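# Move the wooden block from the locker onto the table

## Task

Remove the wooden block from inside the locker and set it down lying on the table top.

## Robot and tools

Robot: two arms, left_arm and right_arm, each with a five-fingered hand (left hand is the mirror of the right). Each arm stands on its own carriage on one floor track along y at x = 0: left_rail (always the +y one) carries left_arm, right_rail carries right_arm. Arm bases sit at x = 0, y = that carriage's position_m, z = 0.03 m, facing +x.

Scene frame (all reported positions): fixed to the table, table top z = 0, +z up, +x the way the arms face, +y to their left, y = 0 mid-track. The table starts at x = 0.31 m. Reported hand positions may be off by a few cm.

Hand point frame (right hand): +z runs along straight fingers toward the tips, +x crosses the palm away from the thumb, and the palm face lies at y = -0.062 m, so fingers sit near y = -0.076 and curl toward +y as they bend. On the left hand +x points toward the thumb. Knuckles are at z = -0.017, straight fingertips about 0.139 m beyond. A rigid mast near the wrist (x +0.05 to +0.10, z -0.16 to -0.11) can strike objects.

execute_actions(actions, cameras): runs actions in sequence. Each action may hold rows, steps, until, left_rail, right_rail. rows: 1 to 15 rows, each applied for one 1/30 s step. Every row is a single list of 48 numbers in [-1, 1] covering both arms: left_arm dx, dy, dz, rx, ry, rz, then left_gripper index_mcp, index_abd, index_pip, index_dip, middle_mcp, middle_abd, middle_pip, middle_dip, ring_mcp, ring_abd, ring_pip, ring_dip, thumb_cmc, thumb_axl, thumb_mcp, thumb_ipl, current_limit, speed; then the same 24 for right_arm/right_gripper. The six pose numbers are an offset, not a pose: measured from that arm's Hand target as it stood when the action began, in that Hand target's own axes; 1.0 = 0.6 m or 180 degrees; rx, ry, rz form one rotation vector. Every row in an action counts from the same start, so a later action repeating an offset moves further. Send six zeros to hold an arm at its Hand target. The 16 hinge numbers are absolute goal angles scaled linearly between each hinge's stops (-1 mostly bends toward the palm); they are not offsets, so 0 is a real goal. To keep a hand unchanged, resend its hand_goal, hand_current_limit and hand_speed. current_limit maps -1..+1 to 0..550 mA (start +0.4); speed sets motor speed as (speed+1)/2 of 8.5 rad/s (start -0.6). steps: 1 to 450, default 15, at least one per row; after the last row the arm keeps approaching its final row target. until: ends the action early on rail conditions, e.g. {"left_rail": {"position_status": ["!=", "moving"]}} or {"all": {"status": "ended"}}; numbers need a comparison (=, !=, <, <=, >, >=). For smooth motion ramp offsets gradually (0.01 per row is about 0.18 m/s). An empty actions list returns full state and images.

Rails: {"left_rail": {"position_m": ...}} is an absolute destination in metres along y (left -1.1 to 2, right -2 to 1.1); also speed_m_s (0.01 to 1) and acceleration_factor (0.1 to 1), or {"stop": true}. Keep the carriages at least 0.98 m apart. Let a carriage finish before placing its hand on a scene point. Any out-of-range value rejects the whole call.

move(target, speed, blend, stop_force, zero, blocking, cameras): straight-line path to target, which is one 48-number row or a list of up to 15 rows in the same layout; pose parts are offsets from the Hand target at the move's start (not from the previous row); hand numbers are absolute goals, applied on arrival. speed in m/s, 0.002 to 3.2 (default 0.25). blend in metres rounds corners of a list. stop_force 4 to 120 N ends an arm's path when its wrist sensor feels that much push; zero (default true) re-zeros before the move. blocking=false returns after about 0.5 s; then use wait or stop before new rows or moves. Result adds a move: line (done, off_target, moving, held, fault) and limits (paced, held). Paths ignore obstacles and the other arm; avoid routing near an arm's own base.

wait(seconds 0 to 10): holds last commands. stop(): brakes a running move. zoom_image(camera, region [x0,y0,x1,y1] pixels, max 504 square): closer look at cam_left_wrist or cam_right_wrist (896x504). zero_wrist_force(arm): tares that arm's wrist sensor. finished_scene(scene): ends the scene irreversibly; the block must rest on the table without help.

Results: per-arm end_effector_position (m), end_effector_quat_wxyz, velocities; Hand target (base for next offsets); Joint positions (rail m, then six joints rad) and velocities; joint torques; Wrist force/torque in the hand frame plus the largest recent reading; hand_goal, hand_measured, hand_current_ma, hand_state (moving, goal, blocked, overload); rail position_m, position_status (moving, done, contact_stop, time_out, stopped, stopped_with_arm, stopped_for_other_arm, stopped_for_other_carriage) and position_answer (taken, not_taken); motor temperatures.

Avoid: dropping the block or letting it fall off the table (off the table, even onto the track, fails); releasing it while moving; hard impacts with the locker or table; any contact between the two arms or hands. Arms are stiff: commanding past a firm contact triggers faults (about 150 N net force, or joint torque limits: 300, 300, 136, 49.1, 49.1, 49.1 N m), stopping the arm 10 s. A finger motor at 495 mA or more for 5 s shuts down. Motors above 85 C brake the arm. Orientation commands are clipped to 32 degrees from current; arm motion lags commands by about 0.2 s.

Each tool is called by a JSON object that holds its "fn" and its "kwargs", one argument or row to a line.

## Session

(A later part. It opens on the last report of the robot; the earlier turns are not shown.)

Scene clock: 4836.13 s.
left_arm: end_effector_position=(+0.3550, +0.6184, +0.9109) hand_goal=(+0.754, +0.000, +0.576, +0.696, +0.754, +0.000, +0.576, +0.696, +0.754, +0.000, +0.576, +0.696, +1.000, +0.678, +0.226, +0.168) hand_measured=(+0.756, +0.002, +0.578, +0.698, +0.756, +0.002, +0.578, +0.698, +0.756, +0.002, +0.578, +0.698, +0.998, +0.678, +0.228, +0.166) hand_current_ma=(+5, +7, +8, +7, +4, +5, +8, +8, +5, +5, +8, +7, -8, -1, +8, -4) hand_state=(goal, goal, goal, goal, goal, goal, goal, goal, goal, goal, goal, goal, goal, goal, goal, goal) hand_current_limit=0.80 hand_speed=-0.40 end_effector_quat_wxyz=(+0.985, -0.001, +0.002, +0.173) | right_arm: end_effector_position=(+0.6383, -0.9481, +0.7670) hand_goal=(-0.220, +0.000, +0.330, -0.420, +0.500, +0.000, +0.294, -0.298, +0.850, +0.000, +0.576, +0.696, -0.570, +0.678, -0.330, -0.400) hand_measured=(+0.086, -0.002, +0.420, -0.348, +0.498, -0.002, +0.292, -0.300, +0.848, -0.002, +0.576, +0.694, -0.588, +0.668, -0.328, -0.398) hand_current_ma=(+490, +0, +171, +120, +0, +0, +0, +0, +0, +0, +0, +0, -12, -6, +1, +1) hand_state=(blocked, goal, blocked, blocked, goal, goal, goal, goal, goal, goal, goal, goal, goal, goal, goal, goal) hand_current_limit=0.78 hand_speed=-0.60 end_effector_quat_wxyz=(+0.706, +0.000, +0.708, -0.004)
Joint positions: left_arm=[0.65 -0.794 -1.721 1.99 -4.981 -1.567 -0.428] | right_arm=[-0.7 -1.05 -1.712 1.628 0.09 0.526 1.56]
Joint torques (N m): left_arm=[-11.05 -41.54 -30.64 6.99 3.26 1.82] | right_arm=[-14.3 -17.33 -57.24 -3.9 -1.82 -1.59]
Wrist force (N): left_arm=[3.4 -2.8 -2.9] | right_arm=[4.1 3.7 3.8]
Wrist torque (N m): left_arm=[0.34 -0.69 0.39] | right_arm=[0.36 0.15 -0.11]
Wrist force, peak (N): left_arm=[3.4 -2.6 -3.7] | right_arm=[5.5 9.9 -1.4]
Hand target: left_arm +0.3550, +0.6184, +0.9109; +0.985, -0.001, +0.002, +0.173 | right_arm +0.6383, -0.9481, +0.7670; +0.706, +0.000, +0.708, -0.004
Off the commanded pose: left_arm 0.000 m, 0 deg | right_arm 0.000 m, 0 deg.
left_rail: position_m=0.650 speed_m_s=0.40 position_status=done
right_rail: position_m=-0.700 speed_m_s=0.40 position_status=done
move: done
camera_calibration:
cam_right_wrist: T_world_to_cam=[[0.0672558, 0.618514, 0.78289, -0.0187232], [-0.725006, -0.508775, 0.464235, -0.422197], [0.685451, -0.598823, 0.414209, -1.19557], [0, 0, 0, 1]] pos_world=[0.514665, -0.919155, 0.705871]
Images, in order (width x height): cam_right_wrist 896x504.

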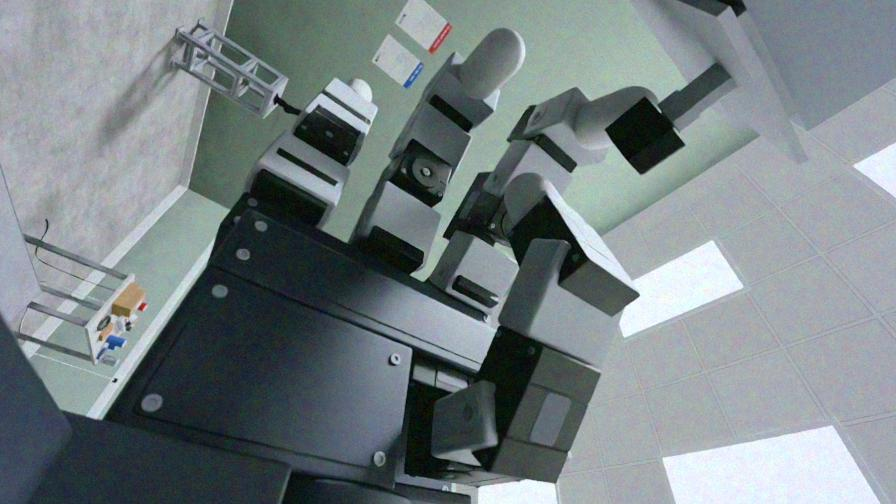

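{"fn": "move", "kwargs": {
  "target": [
    [0,0,0,0,0,0, 0.754,0,0.576,0.696,0.754,0,0.576,0.696,0.754,0,0.576,0.696,1,0.678,0.226,0.168,0.8,-0.4, 0,0.003,0,0,0,0, 0.48,0,0.285,-0.32,0.48,0,0.285,-0.32,0.85,0,0.576,0.696,0.714,0.678,0.226,0.168,0.78,-0.4],
    [0,0,0,0,0,0, 0.754,0,0.576,0.696,0.754,0,0.576,0.696,0.754,0,0.576,0.696,1,0.678,0.226,0.168,0.8,-0.4, 0,-0.053,0,0,0,0, 0.48,0,0.285,-0.32,0.48,0,0.285,-0.32,0.85,0,0.576,0.696,0.714,0.678,0.226,0.168,0.78,-0.4],
    [0,0,0,0,0,0, 0.754,0,0.576,0.696,0.754,0,0.576,0.696,0.754,0,0.576,0.696,1,0.678,0.226,0.168,0.8,-0.4, -0.0317,-0.053,-0.0305,0,0,0, 0.48,0,0.285,-0.32,0.48,0,0.285,-0.32,0.85,0,0.576,0.696,0.714,0.678,0.226,0.168,0.78,-0.4]
  ],
  "speed": 0.05
}}

{"fn": "move", "kwargs": {
  "target": [0,0,0,0,0,0, 0.754,0,0.576,0.696,0.754,0,0.576,0.696,0.754,0,0.576,0.696,1,0.678,0.226,0.168,0.8,-0.4, 0,0.0848,0,0,0,0, 0.48,0,0.285,-0.32,0.48,0,0.285,-0.32,0.85,0,0.576,0.696,0.714,0.678,0.226,0.168,0.78,-0.4],
  "speed": 0.04,
  "stop_force": 8,
  "cameras": ["cam_right_wrist"]
}}

Scene clock: 4899.40 s.
left_arm: end_effector_position=(+0.3550, +0.6184, +0.9109) hand_goal=(+0.754, +0.000, +0.576, +0.696, +0.754, +0.000, +0.576, +0.696, +0.754, +0.000, +0.576, +0.696, +1.000, +0.678, +0.226, +0.168) hand_measured=(+0.756, +0.002, +0.578, +0.698, +0.756, +0.002, +0.578, +0.698, +0.756, +0.002, +0.578, +0.698, +0.998, +0.678, +0.228, +0.166) hand_current_ma=(+5, +7, +8, +7, +4, +5, +8, +8, +5, +5, +8, +7, -8, -1, +8, -4) hand_state=(goal, goal, goal, goal, goal, goal, goal, goal, goal, goal, goal, goal, goal, goal, goal, goal) hand_current_limit=0.80 hand_speed=-0.40 end_effector_quat_wxyz=(+0.985, -0.001, +0.002, +0.173) | right_arm: end_effector_position=(+0.6201, -0.9796, +0.7860) hand_goal=(+0.480, +0.000, +0.286, -0.320, +0.480, +0.000, +0.286, -0.320, +0.850, +0.000, +0.576, +0.696, +0.714, +0.678, +0.226, +0.168) hand_measured=(+0.478, -0.002, +0.288, -0.318, +0.482, -0.002, +0.288, -0.318, +0.848, -0.002, +0.576, +0.694, +0.712, +0.676, +0.224, +0.166) hand_current_ma=(+0, +0, +0, +0, +0, +0, +0, +0, +0, +0, +0, +0, +0, -1, +0, +0) hand_state=(goal, goal, goal, goal, goal, goal, goal, goal, goal, goal, goal, goal, goal, goal, goal, goal) hand_current_limit=0.78 hand_speed=-0.40 end_effector_quat_wxyz=(+0.706, +0.000, +0.708, -0.004)
Joint positions: left_arm=[0.65 -0.794 -1.721 1.99 -4.981 -1.567 -0.428] | right_arm=[-0.7 -1.113 -1.695 1.58 0.121 0.462 1.56]
Joint torques (N m): left_arm=[-10.05 -41.61 -30.84 6.98 3.36 2.15] | right_arm=[-9.01 -38.53 -57.93 0.69 -1.9 -1.93]
Wrist force (N): left_arm=[3.2 -2.4 -3.7] | right_arm=[3.3 0.6 -2.7]
Wrist torque (N m): left_arm=[0.45 -0.69 0.36] | right_arm=[0.34 -0.02 0.17]
Wrist force, peak (N): left_arm=[3.4 -3.0 -3.5] | right_arm=[5.3 -5.0 -2.9]
Hand target: left_arm +0.3550, +0.6184, +0.9109; +0.985, -0.001, +0.002, +0.173 | right_arm +0.6198, -0.9797, +0.7863; +0.706, +0.000, +0.708, -0.004
Off the commanded pose: left_arm 0.000 m, 0 deg | right_arm 0.000 m, 0 deg.
left_rail: position_m=0.650 speed_m_s=0.40 position_status=done
right_rail: position_m=-0.700 speed_m_s=0.40 position_status=done
move: done

Scene clock: 4901.87 s.
left_arm: end_effector_position=(+0.3550, +0.6184, +0.9109) hand_goal=(+0.754, +0.000, +0.576, +0.696, +0.754, +0.000, +0.576, +0.696, +0.754, +0.000, +0.576, +0.696, +1.000, +0.678, +0.226, +0.168) hand_measured=(+0.756, +0.002, +0.578, +0.698, +0.756, +0.002, +0.578, +0.698, +0.756, +0.002, +0.578, +0.698, +0.998, +0.678, +0.228, +0.166) hand_current_ma=(+5, +7, +8, +7, +4, +5, +8, +8, +5, +5, +8, +7, -8, -1, +8, -4) hand_state=(goal, goal, goal, goal, goal, goal, goal, goal, goal, goal, goal, goal, goal, goal, goal, goal) hand_current_limit=0.80 hand_speed=-0.40 end_effector_quat_wxyz=(+0.985, -0.001, +0.002, +0.173) | right_arm: end_effector_position=(+0.6201, -0.9288, +0.7860) hand_goal=(+0.480, +0.000, +0.286, -0.320, +0.480, +0.000, +0.286, -0.320, +0.850, +0.000, +0.576, +0.696, +0.714, +0.678, +0.226, +0.168) hand_measured=(+0.478, -0.002, +0.288, -0.318, +0.482, -0.002, +0.288, -0.318, +0.848, -0.002, +0.576, +0.694, +0.712, +0.676, +0.224, +0.166) hand_current_ma=(+0, +0, +0, +0, +0, +0, +0, +0, +0, +0, +0, +0, +0, -1, +0, +0) hand_state=(goal, goal, goal, goal, goal, goal, goal, goal, goal, goal, goal, goal, goal, goal, goal, goal) hand_current_limit=0.78 hand_speed=-0.40 end_effector_quat_wxyz=(+0.706, +0.000, +0.708, -0.004)
Joint positions: left_arm=[0.65 -0.794 -1.721 1.99 -4.981 -1.567 -0.428] | right_arm=[-0.7 -1.063 -1.754 1.63 0.13 0.512 1.56]
Joint torques (N m): left_arm=[-8.81 -41.43 -30.57 6.81 3.22 1.59] | right_arm=[12.08 -33.85 -37.84 0.26 1.59 1.65]
Wrist force (N): left_arm=[3.0 -2.7 -3.6] | right_arm=[3.2 0.6 -2.7]
Wrist torque (N m): left_arm=[0.41 -0.67 0.36] | right_arm=[0.30 0.01 0.06]
Wrist force, peak (N): left_arm=[3.5 -2.2 -3.9] | right_arm=[3.5 -0.1 -3.2]
Hand target: left_arm +0.3550, +0.6184, +0.9109; +0.985, -0.001, +0.002, +0.173 | right_arm +0.6201, -0.9288, +0.7860; +0.706, +0.000, +0.708, -0.004
Off the commanded pose: left_arm 0.000 m, 0 deg | right_arm 0.000 m, 0 deg.
left_rail: position_m=0.650 speed_m_s=0.40 position_status=done
right_rail: position_m=-0.700 speed_m_s=0.40 position_status=done
move: done
camera_calibration:
cam_right_wrist: T_world_to_cam=[[0.0672558, 0.618514, 0.78289, -0.0441712], [-0.725006, -0.508775, 0.464235, -0.434398], [0.685451, -0.598823, 0.414209, -1.17942], [0, 0, 0, 1]] pos_world=[0.496465, -0.899955, 0.724771]
Images, in order (width x height): cam_right_wrist 896x504.

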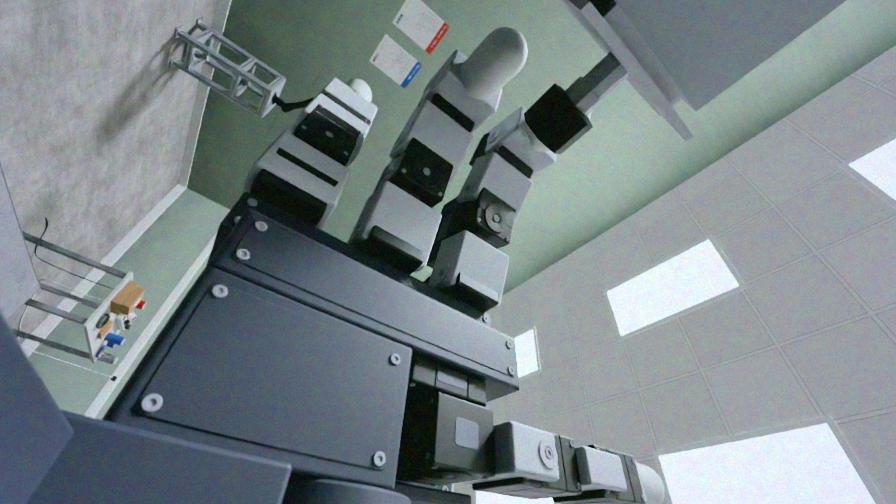

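Close both fingers to hook.

{"fn": "execute_actions", "kwargs": {
  "actions": [
    {"rows":[[0,0,0,0,0,0, 0.754,0,0.576,0.696,0.754,0,0.576,0.696,0.754,0,0.576,0.696,1,0.678,0.226,0.168,0.8,-0.4, 0,0,0,0,0,0, 0.137,0,0.285,-0.32,0.137,0,0.285,-0.32,0.85,0,0.576,0.696,0.714,0.678,0.226,0.168,0.78,-0.7]],"steps":50}
  ],
  "cameras": ["cam_right_wrist"]
}}

{"fn": "zoom_image", "kwargs": {
  "camera": "cam_right_wrist",
  "region": [460, 0, 740, 220]
}}

Scene clock: 4909.27 s.
left_arm: end_effector_position=(+0.3550, +0.6184, +0.9109) hand_goal=(+0.754, +0.000, +0.576, +0.696, +0.754, +0.000, +0.576, +0.696, +0.754, +0.000, +0.576, +0.696, +1.000, +0.678, +0.226, +0.168) hand_measured=(+0.756, +0.002, +0.578, +0.698, +0.756, +0.002, +0.578, +0.698, +0.756, +0.002, +0.578, +0.698, +0.998, +0.678, +0.228, +0.166) hand_current_ma=(+5, +7, +8, +7, +4, +5, +8, +8, +5, +5, +8, +7, -8, -1, +8, -4) hand_state=(goal, goal, goal, goal, goal, goal, goal, goal, goal, goal, goal, goal, goal, goal, goal, goal) hand_current_limit=0.80 hand_speed=-0.40 end_effector_quat_wxyz=(+0.985, -0.001, +0.002, +0.173) | right_arm: end_effector_position=(+0.6201, -0.9288, +0.7860) hand_goal=(+0.138, +0.000, +0.286, -0.320, +0.138, +0.000, +0.286, -0.320, +0.850, +0.000, +0.576, +0.696, +0.714, +0.678, +0.226, +0.168) hand_measured=(+0.164, +0.000, +0.290, -0.318, +0.142, -0.002, +0.288, -0.318, +0.848, -0.002, +0.576, +0.694, +0.712, +0.676, +0.224, +0.166) hand_current_ma=(+22, +0, +1, +0, +1, +0, +0, +0, +0, +0, +0, +0, +0, -1, +0, +0) hand_state=(blocked, goal, goal, goal, goal, goal, goal, goal, goal, goal, goal, goal, goal, goal, goal, goal) hand_current_limit=0.78 hand_speed=-0.70 end_effector_quat_wxyz=(+0.706, +0.000, +0.708, -0.004)
Joint positions: left_arm=[0.65 -0.794 -1.721 1.99 -4.981 -1.567 -0.428] | right_arm=[-0.7 -1.063 -1.754 1.63 0.13 0.512 1.56]
Joint torques (N m): left_arm=[-7.03 -39.95 -30.17 6.62 3.25 1.74] | right_arm=[9.72 -32.74 -37.8 0.04 0.91 1.36]
Wrist force (N): left_arm=[3.2 -2.8 -3.8] | right_arm=[3.0 -0.2 -2.0]
Wrist torque (N m): left_arm=[0.40 -0.69 0.38] | right_arm=[0.29 -0.05 0.05]
Wrist force, peak (N): left_arm=[3.2 -2.8 -3.8] | right_arm=[3.6 0.7 -3.2]
Hand target: left_arm +0.3550, +0.6184, +0.9109; +0.985, -0.001, +0.002, +0.173 | right_arm +0.6201, -0.9288, +0.7860; +0.706, +0.000, +0.708, -0.004
Off the commanded pose: left_arm 0.000 m, 0 deg | right_arm 0.000 m, 0 deg.
left_rail: position_m=0.650 speed_m_s=0.40 position_status=done
right_rail: position_m=-0.700 speed_m_s=0.40 position_status=done
camera_calibration:
cam_right_wrist: T_world_to_cam=[[0.0672558, 0.618514, 0.78289, -0.0442331], [-0.725006, -0.508775, 0.464235, -0.434347], [0.685451, -0.598823, 0.414209, -1.17936], [0, 0, 0, 1]] pos_world=[0.496465, -0.899855, 0.724771]
Images, in order (width x height): cam_right_wrist 896x504.

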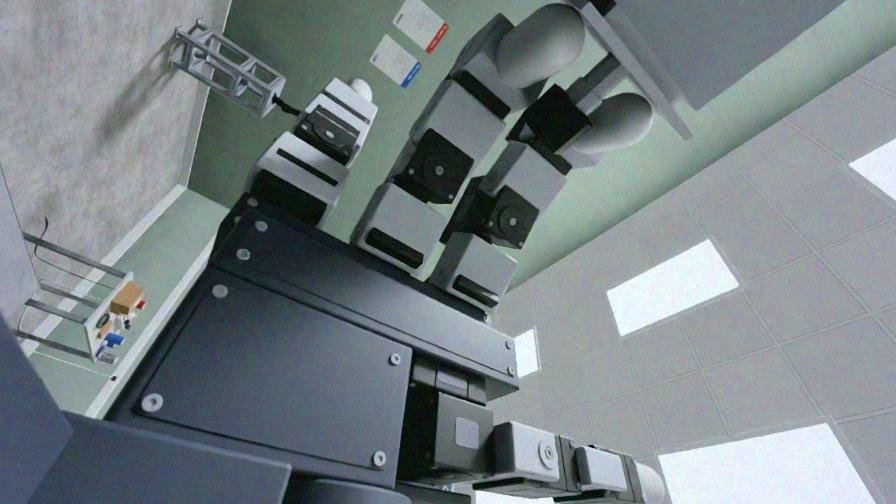

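Scaled by 1.800.

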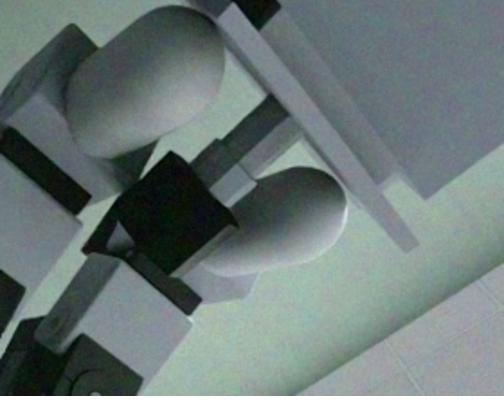

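{"fn": "execute_actions", "kwargs": {
  "actions": [
    {"rows":[[0,0,0,0,0,0, 0.754,0,0.576,0.696,0.754,0,0.576,0.696,0.754,0,0.576,0.696,1,0.678,0.226,0.168,0.8,-0.4, 0,0,0,0,0,0, 0.08,-0.12,0.2,-0.45,0.08,0.12,0.2,-0.45,0.85,0,0.576,0.696,0.714,0.678,0.226,0.168,0.78,-0.7]],"steps":30}
  ]
}}

{"fn": "move", "kwargs": {
  "target": [0,0,0,0,0,0, 0.754,0,0.576,0.696,0.754,0,0.576,0.696,0.754,0,0.576,0.696,1,0.678,0.226,0.168,0.8,-0.4, 0,-0.03,0,0,0,0, 0.08,-0.12,0.2,-0.45,0.08,0.12,0.2,-0.45,0.85,0,0.576,0.696,0.714,0.678,0.226,0.168,0.78,-0.7],
  "speed": 0.005,
  "stop_force": 20,
  "cameras": ["cam_right_wrist"]
}}

{"fn": "zoom_image", "kwargs": {
  "camera": "cam_right_wrist",
  "region": [460, 0, 740, 220]
}}

Scene clock: 4924.67 s.
left_arm: end_effector_position=(+0.3550, +0.6184, +0.9109) hand_goal=(+0.754, +0.000, +0.576, +0.696, +0.754, +0.000, +0.576, +0.696, +0.754, +0.000, +0.576, +0.696, +1.000, +0.678, +0.226, +0.168) hand_measured=(+0.756, +0.002, +0.578, +0.698, +0.756, +0.002, +0.578, +0.698, +0.756, +0.002, +0.578, +0.698, +0.998, +0.678, +0.228, +0.166) hand_current_ma=(+5, +7, +8, +7, +4, +5, +8, +8, +5, +5, +8, +7, -8, -1, +8, -4) hand_state=(goal, goal, goal, goal, goal, goal, goal, goal, goal, goal, goal, goal, goal, goal, goal, goal) hand_current_limit=0.80 hand_speed=-0.40 end_effector_quat_wxyz=(+0.985, -0.001, +0.002, +0.173) | right_arm: end_effector_position=(+0.6201, -0.9288, +0.7860) hand_goal=(+0.080, -0.120, +0.200, -0.450, +0.080, +0.120, +0.200, -0.450, +0.850, +0.000, +0.576, +0.696, +0.714, +0.678, +0.226, +0.168) hand_measured=(+0.162, -0.016, +0.280, -0.414, +0.136, +0.010, +0.264, -0.418, +0.848, -0.002, +0.576, +0.694, +0.712, +0.676, +0.224, +0.166) hand_current_ma=(+163, +173, +142, +37, +86, -197, +99, +30, +0, +0, +0, +0, +0, -1, +0, +0) hand_state=(blocked, blocked, blocked, blocked, blocked, blocked, blocked, blocked, goal, goal, goal, goal, goal, goal, goal, goal) hand_current_limit=0.78 hand_speed=-0.70 end_effector_quat_wxyz=(+0.706, +0.000, +0.708, -0.004)
Joint positions: left_arm=[0.65 -0.794 -1.721 1.99 -4.981 -1.567 -0.428] | right_arm=[-0.7 -1.063 -1.754 1.63 0.13 0.512 1.56]
Joint torques (N m): left_arm=[-8.05 -41.68 -30.6 6.7 3.2 1.76] | right_arm=[-4.44 -30.8 -38.88 -0.2 -0.4 0.18]
Wrist force (N): left_arm=[2.9 -2.1 -3.7] | right_arm=[2.0 5.9 10.6]
Wrist torque (N m): left_arm=[0.50 -0.65 0.33] | right_arm=[0.10 -0.02 -0.01]
Wrist force, peak (N): left_arm=[3.7 -2.4 -3.9] | right_arm=[2.7 6.3 10.7]
Hand target: left_arm +0.3550, +0.6184, +0.9109; +0.985, -0.001, +0.002, +0.173 | right_arm +0.6201, -0.9288, +0.7860; +0.706, +0.000, +0.708, -0.004
Off the commanded pose: left_arm 0.000 m, 0 deg | right_arm 0.000 m, 0 deg.
left_rail: position_m=0.650 speed_m_s=0.40 position_status=done
right_rail: position_m=-0.700 speed_m_s=0.40 position_status=done

Scene clock: 4929.17 s.
left_arm: end_effector_position=(+0.3550, +0.6184, +0.9109) hand_goal=(+0.754, +0.000, +0.576, +0.696, +0.754, +0.000, +0.576, +0.696, +0.754, +0.000, +0.576, +0.696, +1.000, +0.678, +0.226, +0.168) hand_measured=(+0.756, +0.002, +0.578, +0.698, +0.756, +0.002, +0.578, +0.698, +0.756, +0.002, +0.578, +0.698, +0.998, +0.678, +0.228, +0.166) hand_current_ma=(+5, +7, +8, +7, +4, +5, +8, +8, +5, +5, +8, +7, -8, -1, +8, -4) hand_state=(goal, goal, goal, goal, goal, goal, goal, goal, goal, goal, goal, goal, goal, goal, goal, goal) hand_current_limit=0.80 hand_speed=-0.40 end_effector_quat_wxyz=(+0.985, -0.001, +0.002, +0.173) | right_arm: end_effector_position=(+0.6200, -0.9468, +0.7861) hand_goal=(+0.080, -0.120, +0.200, -0.450, +0.080, +0.120, +0.200, -0.450, +0.850, +0.000, +0.576, +0.696, +0.714, +0.678, +0.226, +0.168) hand_measured=(+0.114, -0.032, +0.230, -0.434, +0.110, +0.098, +0.210, -0.448, +0.848, -0.002, +0.576, +0.694, +0.712, +0.676, +0.224, +0.166) hand_current_ma=(+35, +133, +26, +9, +29, -12, +4, +0, +0, +0, +0, +0, +0, -1, +0, +0) hand_state=(blocked, blocked, blocked, goal, blocked, blocked, goal, goal, goal, goal, goal, goal, goal, goal, goal, goal) hand_current_limit=0.78 hand_speed=-0.70 end_effector_quat_wxyz=(+0.706, +0.000, +0.708, -0.004)
Joint positions: left_arm=[0.65 -0.794 -1.721 1.99 -4.981 -1.567 -0.428] | right_arm=[-0.7 -1.082 -1.734 1.613 0.127 0.494 1.56]
Joint torques (N m): left_arm=[-7.45 -39.29 -30.7 6.81 3.2 1.88] | right_arm=[-10.05 -14.89 -54.63 -3.67 -2.14 -2.42]
Wrist force (N): left_arm=[3.0 -2.6 -3.8] | right_arm=[-1.7 0.1 -0.9]
Wrist torque (N m): left_arm=[0.44 -0.67 0.36] | right_arm=[0.28 0.00 0.04]
Wrist force, peak (N): left_arm=[3.3 -3.0 -3.6] | right_arm=[1.0 7.4 10.3]
Hand target: left_arm +0.3550, +0.6184, +0.9109; +0.985, -0.001, +0.002, +0.173 | right_arm +0.6200, -0.9468, +0.7861; +0.706, +0.000, +0.708, -0.004
Off the commanded pose: left_arm 0.000 m, 0 deg | right_arm 0.000 m, 0 deg.
left_rail: position_m=0.650 speed_m_s=0.40 position_status=done
right_rail: position_m=-0.700 speed_m_s=0.40 position_status=done
move: done
camera_calibration:
cam_right_wrist: T_world_to_cam=[[0.0672558, 0.618514, 0.78289, -0.0331714], [-0.725006, -0.508775, 0.464235, -0.443624], [0.685451, -0.598823, 0.414209, -1.19011], [0, 0, 0, 1]] pos_world=[0.496365, -0.917855, 0.724871]
Images, in order (width x height): cam_right_wrist 896x504.

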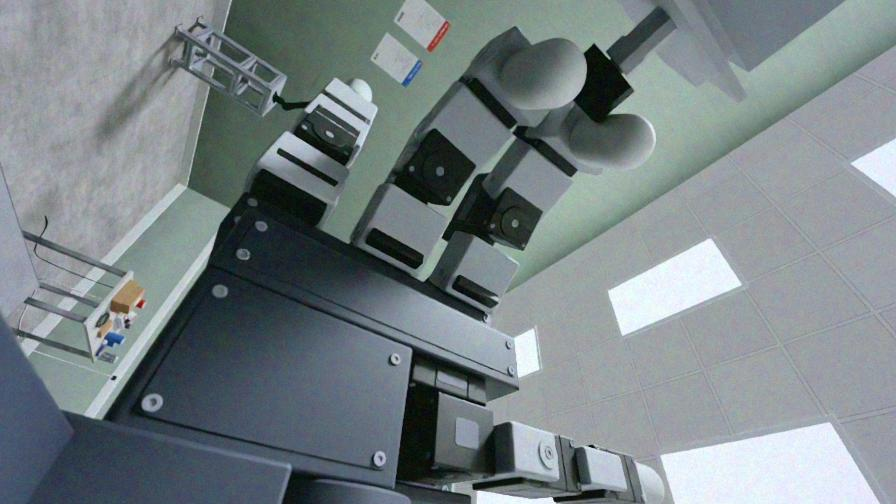

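Scaled by 1.800.

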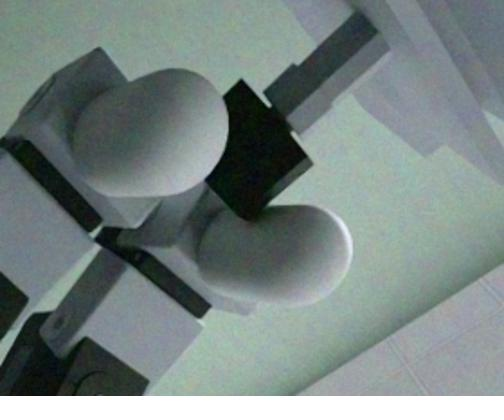

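{"fn": "move", "kwargs": {
  "target": [0,0,0,0,0,0, 0.754,0,0.576,0.696,0.754,0,0.576,0.696,0.754,0,0.576,0.696,1,0.678,0.226,0.168,0.8,-0.4, 0,0,0,0,0,0, 0.48,0,0.285,-0.32,0.48,0,0.285,-0.32,0.85,0,0.576,0.696,0.714,0.678,0.226,0.168,0.78,-0.4],
  "speed": 0.05
}}

{"fn": "move", "kwargs": {
  "target": [0,0,0,0,0,0, 0.754,0,0.576,0.696,0.754,0,0.576,0.696,0.754,0,0.576,0.696,1,0.678,0.226,0.168,0.8,-0.4, 0,0.0308,-0.005,0,0,0, 0.48,0,0.285,-0.32,0.48,0,0.285,-0.32,0.85,0,0.576,0.696,0.714,0.678,0.226,0.168,0.78,-0.4],
  "speed": 0.04,
  "stop_force": 8
}}

{"fn": "execute_actions", "kwargs": {
  "actions": [
    {"rows":[[0,0,0,0,0,0, 0.754,0,0.576,0.696,0.754,0,0.576,0.696,0.754,0,0.576,0.696,1,0.678,0.226,0.168,0.8,-0.4, 0,0,0,0,0,0, 0.12,0,0.285,-0.32,0.12,0,0.285,-0.32,0.85,0,0.576,0.696,0.714,0.678,0.226,0.168,0.78,-0.7]],"steps":50},
    {"rows":[[0,0,0,0,0,0, 0.754,0,0.576,0.696,0.754,0,0.576,0.696,0.754,0,0.576,0.696,1,0.678,0.226,0.168,0.8,-0.4, 0,0,0,0,0,0, 0.05,-0.35,0.0,-0.9,0.05,0.35,0.0,-0.9,0.85,0,0.576,0.696,0.714,0.678,0.226,0.168,0.78,-0.7]],"steps":40}
  ],
  "cameras": ["cam_right_wrist"]
}}

{"fn": "zoom_image", "kwargs": {
  "camera": "cam_right_wrist",
  "region": [460, 0, 740, 220]
}}

{"fn": "move", "kwargs": {
  "target": [0,0,0,0,0,0, 0.754,0,0.576,0.696,0.754,0,0.576,0.696,0.754,0,0.576,0.696,1,0.678,0.226,0.168,0.8,-0.4, 0,-0.0117,0,0,0,0, 0.05,-0.35,0.0,-0.9,0.05,0.35,0.0,-0.9,0.85,0,0.576,0.696,0.714,0.678,0.226,0.168,0.78,-0.7],
  "speed": 0.005,
  "stop_force": 40,
  "cameras": ["cam_right_wrist"]
}}

{"fn": "zoom_image", "kwargs": {
  "camera": "cam_right_wrist",
  "region": [460, 0, 740, 220]
}}

Scene clock: 4968.73 s.
left_arm: end_effector_position=(+0.3550, +0.6184, +0.9109) hand_goal=(+0.754, +0.000, +0.576, +0.696, +0.754, +0.000, +0.576, +0.696, +0.754, +0.000, +0.576, +0.696, +1.000, +0.678, +0.226, +0.168) hand_measured=(+0.756, +0.002, +0.578, +0.698, +0.756, +0.002, +0.578, +0.698, +0.756, +0.002, +0.578, +0.698, +0.998, +0.678, +0.228, +0.166) hand_current_ma=(+5, +7, +8, +7, +4, +5, +8, +8, +5, +5, +8, +7, -8, -1, +8, -4) hand_state=(goal, goal, goal, goal, goal, goal, goal, goal, goal, goal, goal, goal, goal, goal, goal, goal) hand_current_limit=0.80 hand_speed=-0.40 end_effector_quat_wxyz=(+0.985, -0.001, +0.002, +0.173) | right_arm: end_effector_position=(+0.6200, -0.9468, +0.7861) hand_goal=(+0.480, +0.000, +0.286, -0.320, +0.480, +0.000, +0.286, -0.320, +0.850, +0.000, +0.576, +0.696, +0.714, +0.678, +0.226, +0.168) hand_measured=(+0.478, +0.000, +0.284, -0.322, +0.478, -0.002, +0.284, -0.322, +0.848, -0.002, +0.576, +0.694, +0.712, +0.676, +0.224, +0.166) hand_current_ma=(+0, +0, +0, +0, +0, +0, +0, +0, +0, +0, +0, +0, +0, -1, +0, +0) hand_state=(goal, goal, goal, goal, goal, goal, goal, goal, goal, goal, goal, goal, goal, goal, goal, goal) hand_current_limit=0.78 hand_speed=-0.40 end_effector_quat_wxyz=(+0.706, +0.000, +0.708, -0.004)
Joint positions: left_arm=[0.65 -0.794 -1.721 1.99 -4.981 -1.567 -0.428] | right_arm=[-0.7 -1.082 -1.734 1.613 0.127 0.494 1.56]
Joint torques (N m): left_arm=[-7.42 -39.58 -30.74 6.75 3.28 1.77] | right_arm=[-4.41 -18.39 -54.73 -3.68 -1.51 -1.21]
Wrist force (N): left_arm=[3.2 -2.6 -3.5] | right_arm=[2.9 0.0 -2.6]
Wrist torque (N m): left_arm=[0.43 -0.68 0.38] | right_arm=[0.24 0.05 0.05]
Wrist force, peak (N): left_arm=[3.6 -2.7 -3.5] | right_arm=[0.8 -1.2 -4.9]
Hand target: left_arm +0.3550, +0.6184, +0.9109; +0.985, -0.001, +0.002, +0.173 | right_arm +0.6200, -0.9468, +0.7861; +0.706, +0.000, +0.708, -0.004
Off the commanded pose: left_arm 0.000 m, 0 deg | right_arm 0.000 m, 0 deg.
left_rail: position_m=0.650 speed_m_s=0.40 position_status=done
right_rail: position_m=-0.700 speed_m_s=0.40 position_status=done
move: done

Scene clock: 4970.37 s.
left_arm: end_effector_position=(+0.3550, +0.6184, +0.9109) hand_goal=(+0.754, +0.000, +0.576, +0.696, +0.754, +0.000, +0.576, +0.696, +0.754, +0.000, +0.576, +0.696, +1.000, +0.678, +0.226, +0.168) hand_measured=(+0.756, +0.002, +0.578, +0.698, +0.756, +0.002, +0.578, +0.698, +0.756, +0.002, +0.578, +0.698, +0.998, +0.678, +0.228, +0.166) hand_current_ma=(+5, +7, +8, +7, +4, +5, +8, +8, +5, +5, +8, +7, -8, -1, +8, -4) hand_state=(goal, goal, goal, goal, goal, goal, goal, goal, goal, goal, goal, goal, goal, goal, goal, goal) hand_current_limit=0.80 hand_speed=-0.40 end_effector_quat_wxyz=(+0.985, -0.001, +0.002, +0.173) | right_arm: end_effector_position=(+0.6171, -0.9283, +0.7860) hand_goal=(+0.480, +0.000, +0.286, -0.320, +0.480, +0.000, +0.286, -0.320, +0.850, +0.000, +0.576, +0.696, +0.714, +0.678, +0.226, +0.168) hand_measured=(+0.478, +0.000, +0.284, -0.322, +0.478, -0.002, +0.284, -0.322, +0.848, -0.002, +0.576, +0.694, +0.712, +0.676, +0.224, +0.166) hand_current_ma=(+0, +0, +0, +0, +0, +0, +0, +0, +0, +0, +0, +0, +0, -1, +0, +0) hand_state=(goal, goal, goal, goal, goal, goal, goal, goal, goal, goal, goal, goal, goal, goal, goal, goal) hand_current_limit=0.78 hand_speed=-0.40 end_effector_quat_wxyz=(+0.706, +0.000, +0.708, -0.004)
Joint positions: left_arm=[0.65 -0.794 -1.721 1.99 -4.981 -1.567 -0.428] | right_arm=[-0.7 -1.069 -1.759 1.633 0.131 0.507 1.56]
Joint torques (N m): left_arm=[-6.64 -41.08 -30.78 6.74 3.12 1.61] | right_arm=[11.44 -33.75 -37.62 0.26 1.46 1.88]
Wrist force (N): left_arm=[2.6 -2.4 -3.1] | right_arm=[2.5 0.4 -3.0]
Wrist torque (N m): left_arm=[0.41 -0.59 0.32] | right_arm=[0.31 0.12 0.01]
Wrist force, peak (N): left_arm=[3.2 -2.4 -4.1] | right_arm=[3.7 -0.1 -3.3]
Hand target: left_arm +0.3550, +0.6184, +0.9109; +0.985, -0.001, +0.002, +0.173 | right_arm +0.6171, -0.9283, +0.7860; +0.706, +0.000, +0.708, -0.004
Off the commanded pose: left_arm 0.000 m, 0 deg | right_arm 0.000 m, 0 deg.
left_rail: position_m=0.650 speed_m_s=0.40 position_status=done
right_rail: position_m=-0.700 speed_m_s=0.40 position_status=done
move: done

Scene clock: 4973.57 s.
left_arm: end_effector_position=(+0.3550, +0.6184, +0.9109) hand_goal=(+0.754, +0.000, +0.576, +0.696, +0.754, +0.000, +0.576, +0.696, +0.754, +0.000, +0.576, +0.696, +1.000, +0.678, +0.226, +0.168) hand_measured=(+0.756, +0.002, +0.578, +0.698, +0.756, +0.002, +0.578, +0.698, +0.756, +0.002, +0.578, +0.698, +0.998, +0.678, +0.228, +0.166) hand_current_ma=(+5, +7, +8, +7, +4, +5, +8, +8, +5, +5, +8, +7, -8, -1, +8, -4) hand_state=(goal, goal, goal, goal, goal, goal, goal, goal, goal, goal, goal, goal, goal, goal, goal, goal) hand_current_limit=0.80 hand_speed=-0.40 end_effector_quat_wxyz=(+0.985, -0.001, +0.002, +0.173) | right_arm: end_effector_position=(+0.6171, -0.9283, +0.7860) hand_goal=(+0.050, -0.350, +0.000, -0.900, +0.050, +0.350, +0.000, -0.900, +0.850, +0.000, +0.576, +0.696, +0.714, +0.678, +0.226, +0.168) hand_measured=(+0.186, -0.018, +0.246, -0.856, +0.120, -0.018, +0.074, -0.868, +0.848, -0.002, +0.576, +0.694, +0.712, +0.676, +0.224, +0.166) hand_current_ma=(+384, +490, +490, +54, +125, -489, +123, +30, +0, +0, +0, +0, +0, -1, +0, +0) hand_state=(blocked, blocked, blocked, blocked, blocked, blocked, blocked, blocked, goal, goal, goal, goal, goal, goal, goal, goal) hand_current_limit=0.78 hand_speed=-0.70 end_effector_quat_wxyz=(+0.706, +0.000, +0.708, -0.004)
Joint positions: left_arm=[0.65 -0.794 -1.721 1.99 -4.981 -1.567 -0.428] | right_arm=[-0.7 -1.069 -1.759 1.633 0.131 0.507 1.56]
Joint torques (N m): left_arm=[-5.44 -40.19 -30.96 6.44 3.16 1.63] | right_arm=[-18.56 -33 -66.04 -2.56 -0.59 0.06]
Wrist force (N): left_arm=[3.1 -2.8 -3.3] | right_arm=[15.1 7.3 13.2]
Wrist torque (N m): left_arm=[0.38 -0.66 0.37] | right_arm=[0.09 0.05 0.07]
Wrist force, peak (N): left_arm=[3.2 -2.7 -3.8] | right_arm=[17.4 7.0 12.5]
Hand target: left_arm +0.3550, +0.6184, +0.9109; +0.985, -0.001, +0.002, +0.173 | right_arm +0.6171, -0.9283, +0.7860; +0.706, +0.000, +0.708, -0.004
Off the commanded pose: left_arm 0.000 m, 0 deg | right_arm 0.000 m, 0 deg.
left_rail: position_m=0.650 speed_m_s=0.40 position_status=done
right_rail: position_m=-0.700 speed_m_s=0.40 position_status=done
camera_calibration:
cam_right_wrist: T_world_to_cam=[[0.0672558, 0.618514, 0.78289, -0.0443406], [-0.725006, -0.508775, 0.464235, -0.436268], [0.685451, -0.598823, 0.414209, -1.17701], [0, 0, 0, 1]] pos_world=[0.493465, -0.899355, 0.724771]
Images, in order (width x height): cam_right_wrist 896x504.

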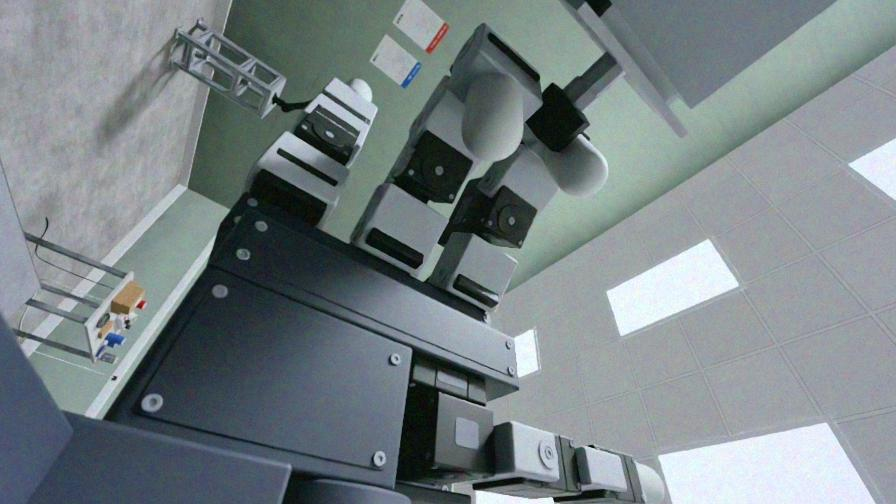

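Scaled by 1.800.

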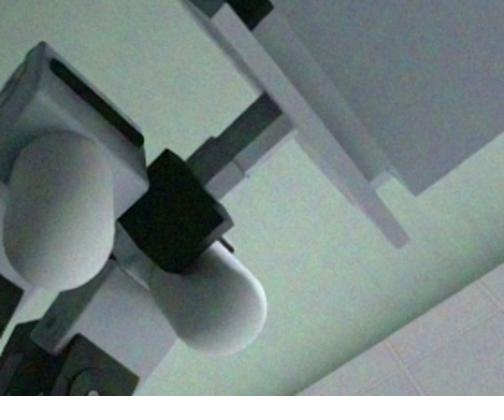

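Scene clock: 4975.90 s.
left_arm: end_effector_position=(+0.3550, +0.6184, +0.9109) hand_goal=(+0.754, +0.000, +0.576, +0.696, +0.754, +0.000, +0.576, +0.696, +0.754, +0.000, +0.576, +0.696, +1.000, +0.678, +0.226, +0.168) hand_measured=(+0.756, +0.002, +0.578, +0.698, +0.756, +0.002, +0.578, +0.698, +0.756, +0.002, +0.578, +0.698, +0.998, +0.678, +0.228, +0.166) hand_current_ma=(+5, +7, +8, +7, +4, +5, +8, +8, +5, +5, +8, +7, -8, -1, +8, -4) hand_state=(goal, goal, goal, goal, goal, goal, goal, goal, goal, goal, goal, goal, goal, goal, goal, goal) hand_current_limit=0.80 hand_speed=-0.40 end_effector_quat_wxyz=(+0.985, -0.001, +0.002, +0.173) | right_arm: end_effector_position=(+0.6171, -0.9353, +0.7860) hand_goal=(+0.050, -0.350, +0.000, -0.900, +0.050, +0.350, +0.000, -0.900, +0.850, +0.000, +0.576, +0.696, +0.714, +0.678, +0.226, +0.168) hand_measured=(+0.186, -0.024, +0.218, -0.856, +0.086, -0.020, +0.054, -0.874, +0.848, -0.002, +0.576, +0.694, +0.712, +0.676, +0.224, +0.166) hand_current_ma=(+384, +489, +490, +52, +40, -489, +71, +20, +0, +0, +0, +0, +0, -1, +0, +0) hand_state=(blocked, blocked, blocked, blocked, blocked, blocked, blocked, blocked, goal, goal, goal, goal, goal, goal, goal, goal) hand_current_limit=0.78 hand_speed=-0.70 end_effector_quat_wxyz=(+0.706, +0.000, +0.708, -0.004)
Joint positions: left_arm=[0.65 -0.794 -1.721 1.99 -4.981 -1.567 -0.428] | right_arm=[-0.7 -1.076 -1.751 1.627 0.13 0.5 1.56]
Joint torques (N m): left_arm=[-6.58 -40.14 -31.53 6.29 3.3 1.97] | right_arm=[-15.83 -18.69 -62.92 -4.22 -1.49 -1.01]
Wrist force (N): left_arm=[2.8 -2.3 -3.6] | right_arm=[11.6 6.5 9.1]
Wrist torque (N m): left_arm=[0.46 -0.63 0.33] | right_arm=[0.19 -0.06 0.07]
Wrist force, peak (N): left_arm=[3.3 -2.6 -3.8] | right_arm=[17.5 7.7 13.3]
Hand target: left_arm +0.3550, +0.6184, +0.9109; +0.985, -0.001, +0.002, +0.173 | right_arm +0.6171, -0.9353, +0.7860; +0.706, +0.000, +0.708, -0.004
Off the commanded pose: left_arm 0.000 m, 0 deg | right_arm 0.000 m, 0 deg.
left_rail: position_m=0.650 speed_m_s=0.40 position_status=done
right_rail: position_m=-0.700 speed_m_s=0.40 position_status=done
move: done
camera_calibration:
cam_right_wrist: T_world_to_cam=[[0.0672558, 0.618514, 0.78289, -0.0400274], [-0.725006, -0.508775, 0.464235, -0.439926], [0.685451, -0.598823, 0.414209, -1.1813], [0, 0, 0, 1]] pos_world=[0.493465, -0.906455, 0.724871]
Images, in order (width x height): cam_right_wrist 896x504.

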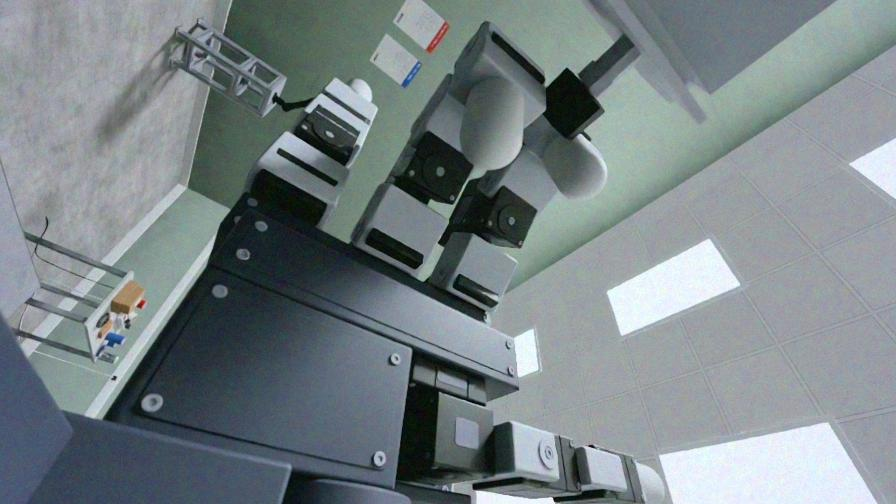

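Scaled by 1.800.

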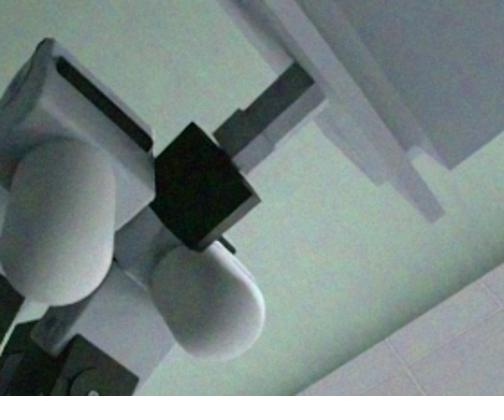

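{"fn": "move", "kwargs": {
  "target": [0,0,0,0,0,0, 0.754,0,0.576,0.696,0.754,0,0.576,0.696,0.754,0,0.576,0.696,1,0.678,0.226,0.168,0.8,-0.4, 0.045,-0.05,0.0,0,0,0, 0.754,0,0.576,0.696,0.754,0,0.576,0.696,0.754,0,0.576,0.696,0.714,0.678,0.226,0.168,0.78,-0.2],
  "speed": 0.08
}}

{"fn": "move", "kwargs": {
  "target": [0,0,0,0,0,0, 0.754,0,0.576,0.696,0.754,0,0.576,0.696,0.754,0,0.576,0.696,1,0.678,0.226,0.168,0.8,-0.4, 0,0.13,0,0,0,0, 0.754,0,0.576,0.696,0.754,0,0.576,0.696,0.754,0,0.576,0.696,0.714,0.678,0.226,0.168,0.78,-0.2],
  "speed": 0.08,
  "stop_force": 8,
  "cameras": ["cam_right_wrist"]
}}

{"fn": "zoom_image", "kwargs": {
  "camera": "cam_right_wrist",
  "region": [500, 0, 896, 220]
}}

Scene clock: 5005.80 s.
left_arm: end_effector_position=(+0.3550, +0.6184, +0.9109) hand_goal=(+0.754, +0.000, +0.576, +0.696, +0.754, +0.000, +0.576, +0.696, +0.754, +0.000, +0.576, +0.696, +1.000, +0.678, +0.226, +0.168) hand_measured=(+0.756, +0.002, +0.578, +0.698, +0.756, +0.002, +0.578, +0.698, +0.756, +0.002, +0.578, +0.698, +0.998, +0.678, +0.228, +0.166) hand_current_ma=(+5, +7, +8, +7, +4, +5, +8, +8, +5, +5, +8, +7, -8, -1, +8, -4) hand_state=(goal, goal, goal, goal, goal, goal, goal, goal, goal, goal, goal, goal, goal, goal, goal, goal) hand_current_limit=0.80 hand_speed=-0.40 end_effector_quat_wxyz=(+0.985, -0.001, +0.002, +0.173) | right_arm: end_effector_position=(+0.6168, -0.9653, +0.7594) hand_goal=(+0.754, +0.000, +0.576, +0.696, +0.754, +0.000, +0.576, +0.696, +0.754, +0.000, +0.576, +0.696, +0.714, +0.678, +0.226, +0.168) hand_measured=(+0.752, -0.002, +0.574, +0.694, +0.752, -0.012, +0.574, +0.694, +0.756, -0.002, +0.576, +0.694, +0.712, +0.676, +0.224, +0.166) hand_current_ma=(+0, +0, +0, +0, +0, -5, +0, +0, +0, +0, +0, +0, +0, -1, +0, +0) hand_state=(goal, goal, goal, goal, goal, goal, goal, goal, goal, goal, goal, goal, goal, goal, goal, goal) hand_current_limit=0.78 hand_speed=-0.20 end_effector_quat_wxyz=(+0.706, +0.000, +0.708, -0.004) end_effector_velocity=(+0.000, -0.002, -0.001) end_effector_angular_velocity=(-0.002, -0.001, +0.000)
Joint positions: left_arm=[0.65 -0.794 -1.721 1.99 -4.981 -1.567 -0.428] | right_arm=[-0.7 -1.106 -1.721 1.649 0.078 0.47 1.56]
Joint velocities: left_arm=[within noise] | right_arm=[0 -0.001 0.002 0.001 -0.005 -0.001 0]
Joint torques (N m): left_arm=[-6.76 -38.83 -30.99 6.36 3.38 1.57] | right_arm=[-13.44 -16.52 -38.37 -3.92 -2.25 1.48]
Wrist force (N): left_arm=[3.0 -2.3 -3.6] | right_arm=[3.5 0.2 -3.0]
Wrist torque (N m): left_arm=[0.46 -0.66 0.36] | right_arm=[0.30 0.00 0.09]
Wrist force, peak (N): left_arm=[3.1 -2.8 -3.7] | right_arm=[13.0 6.9 9.4]
Hand target: left_arm +0.3550, +0.6184, +0.9109; +0.985, -0.001, +0.002, +0.173 | right_arm +0.6168, -0.9655, +0.7592; +0.706, +0.000, +0.708, -0.004
Off the commanded pose: left_arm 0.000 m, 0 deg | right_arm 0.000 m, 0 deg.
left_rail: position_m=0.650 speed_m_s=0.40 position_status=done
right_rail: position_m=-0.700 speed_m_s=0.40 position_status=done
move: done

Scene clock: 5008.07 s.
left_arm: end_effector_position=(+0.3550, +0.6184, +0.9109) hand_goal=(+0.754, +0.000, +0.576, +0.696, +0.754, +0.000, +0.576, +0.696, +0.754, +0.000, +0.576, +0.696, +1.000, +0.678, +0.226, +0.168) hand_measured=(+0.756, +0.002, +0.578, +0.698, +0.756, +0.002, +0.578, +0.698, +0.756, +0.002, +0.578, +0.698, +0.998, +0.678, +0.228, +0.166) hand_current_ma=(+5, +7, +8, +7, +4, +5, +8, +8, +5, +5, +8, +7, -8, -1, +8, -4) hand_state=(goal, goal, goal, goal, goal, goal, goal, goal, goal, goal, goal, goal, goal, goal, goal, goal) hand_current_limit=0.80 hand_speed=-0.40 end_effector_quat_wxyz=(+0.985, -0.001, +0.002, +0.173) | right_arm: end_effector_position=(+0.6172, -0.8875, +0.7587) hand_goal=(+0.754, +0.000, +0.576, +0.696, +0.754, +0.000, +0.576, +0.696, +0.754, +0.000, +0.576, +0.696, +0.714, +0.678, +0.226, +0.168) hand_measured=(+0.752, -0.002, +0.574, +0.694, +0.752, -0.012, +0.574, +0.694, +0.756, -0.002, +0.576, +0.694, +0.712, +0.676, +0.224, +0.166) hand_current_ma=(+0, +0, +0, +0, +0, -5, +0, +0, +0, +0, +0, +0, +0, -1, +0, +0) hand_state=(goal, goal, goal, goal, goal, goal, goal, goal, goal, goal, goal, goal, goal, goal, goal, goal) hand_current_limit=0.78 hand_speed=-0.20 end_effector_quat_wxyz=(+0.706, +0.000, +0.708, -0.004)
Joint positions: left_arm=[0.65 -0.794 -1.721 1.99 -4.981 -1.567 -0.428] | right_arm=[-0.7 -1.022 -1.808 1.719 0.094 0.554 1.561]
Joint torques (N m): left_arm=[-5.69 -39.63 -31.15 6.47 3.29 1.63] | right_arm=[11.01 -30.04 -37.95 0.09 1.4 1.79]
Wrist force (N): left_arm=[2.9 -2.6 -3.4] | right_arm=[2.8 0.0 -2.5]
Wrist torque (N m): left_arm=[0.40 -0.64 0.34] | right_arm=[0.17 0.10 0.02]
Wrist force, peak (N): left_arm=[3.3 -2.8 -3.7] | right_arm=[3.9 -0.3 -3.0]
Hand target: left_arm +0.3550, +0.6184, +0.9109; +0.985, -0.001, +0.002, +0.173 | right_arm +0.6172, -0.8875, +0.7587; +0.706, +0.000, +0.708, -0.004
Off the commanded pose: left_arm 0.000 m, 0 deg | right_arm 0.000 m, 0 deg.
left_rail: position_m=0.650 speed_m_s=0.40 position_status=done
right_rail: position_m=-0.700 speed_m_s=0.40 position_status=done
move: done
camera_calibration:
cam_right_wrist: T_world_to_cam=[[0.0672558, 0.618514, 0.78289, -0.0482881], [-0.725006, -0.508775, 0.464235, -0.40281], [0.685451, -0.598823, 0.414209, -1.14138], [0, 0, 0, 1]] pos_world=[0.493565, -0.858555, 0.697571]
Images, in order (width x height): cam_right_wrist 896x504.

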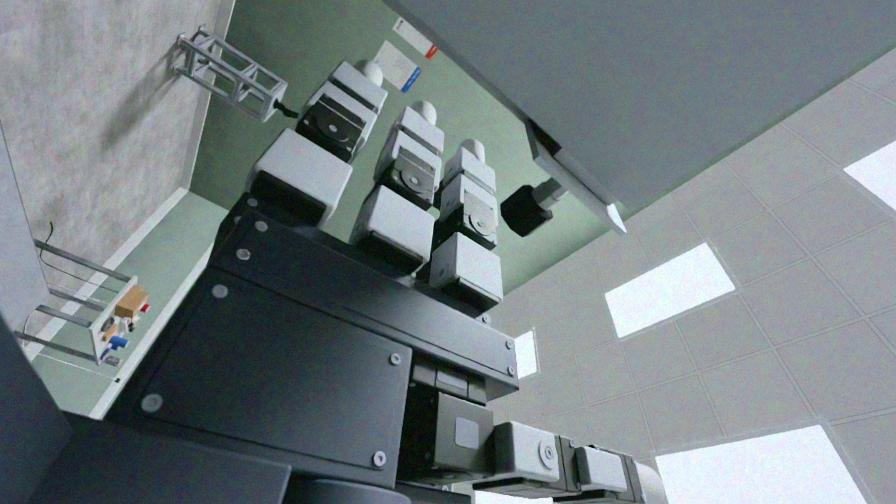

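Scaled by 1.273.

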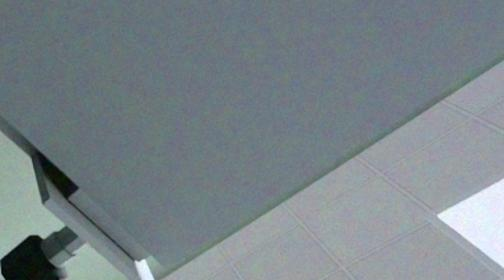

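{"fn": "zoom_image", "kwargs": {
  "camera": "cam_right_wrist",
  "region": [490, 100, 650, 250]
}}

Scaled by 3.150.

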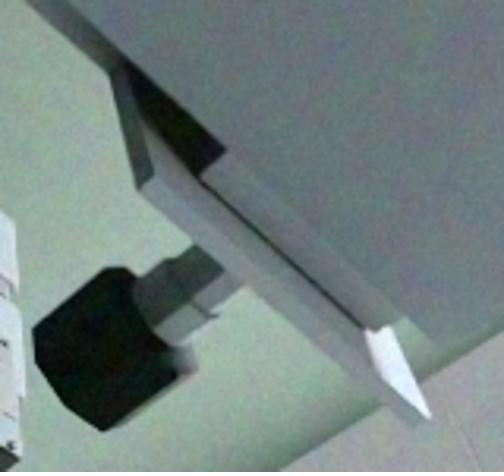

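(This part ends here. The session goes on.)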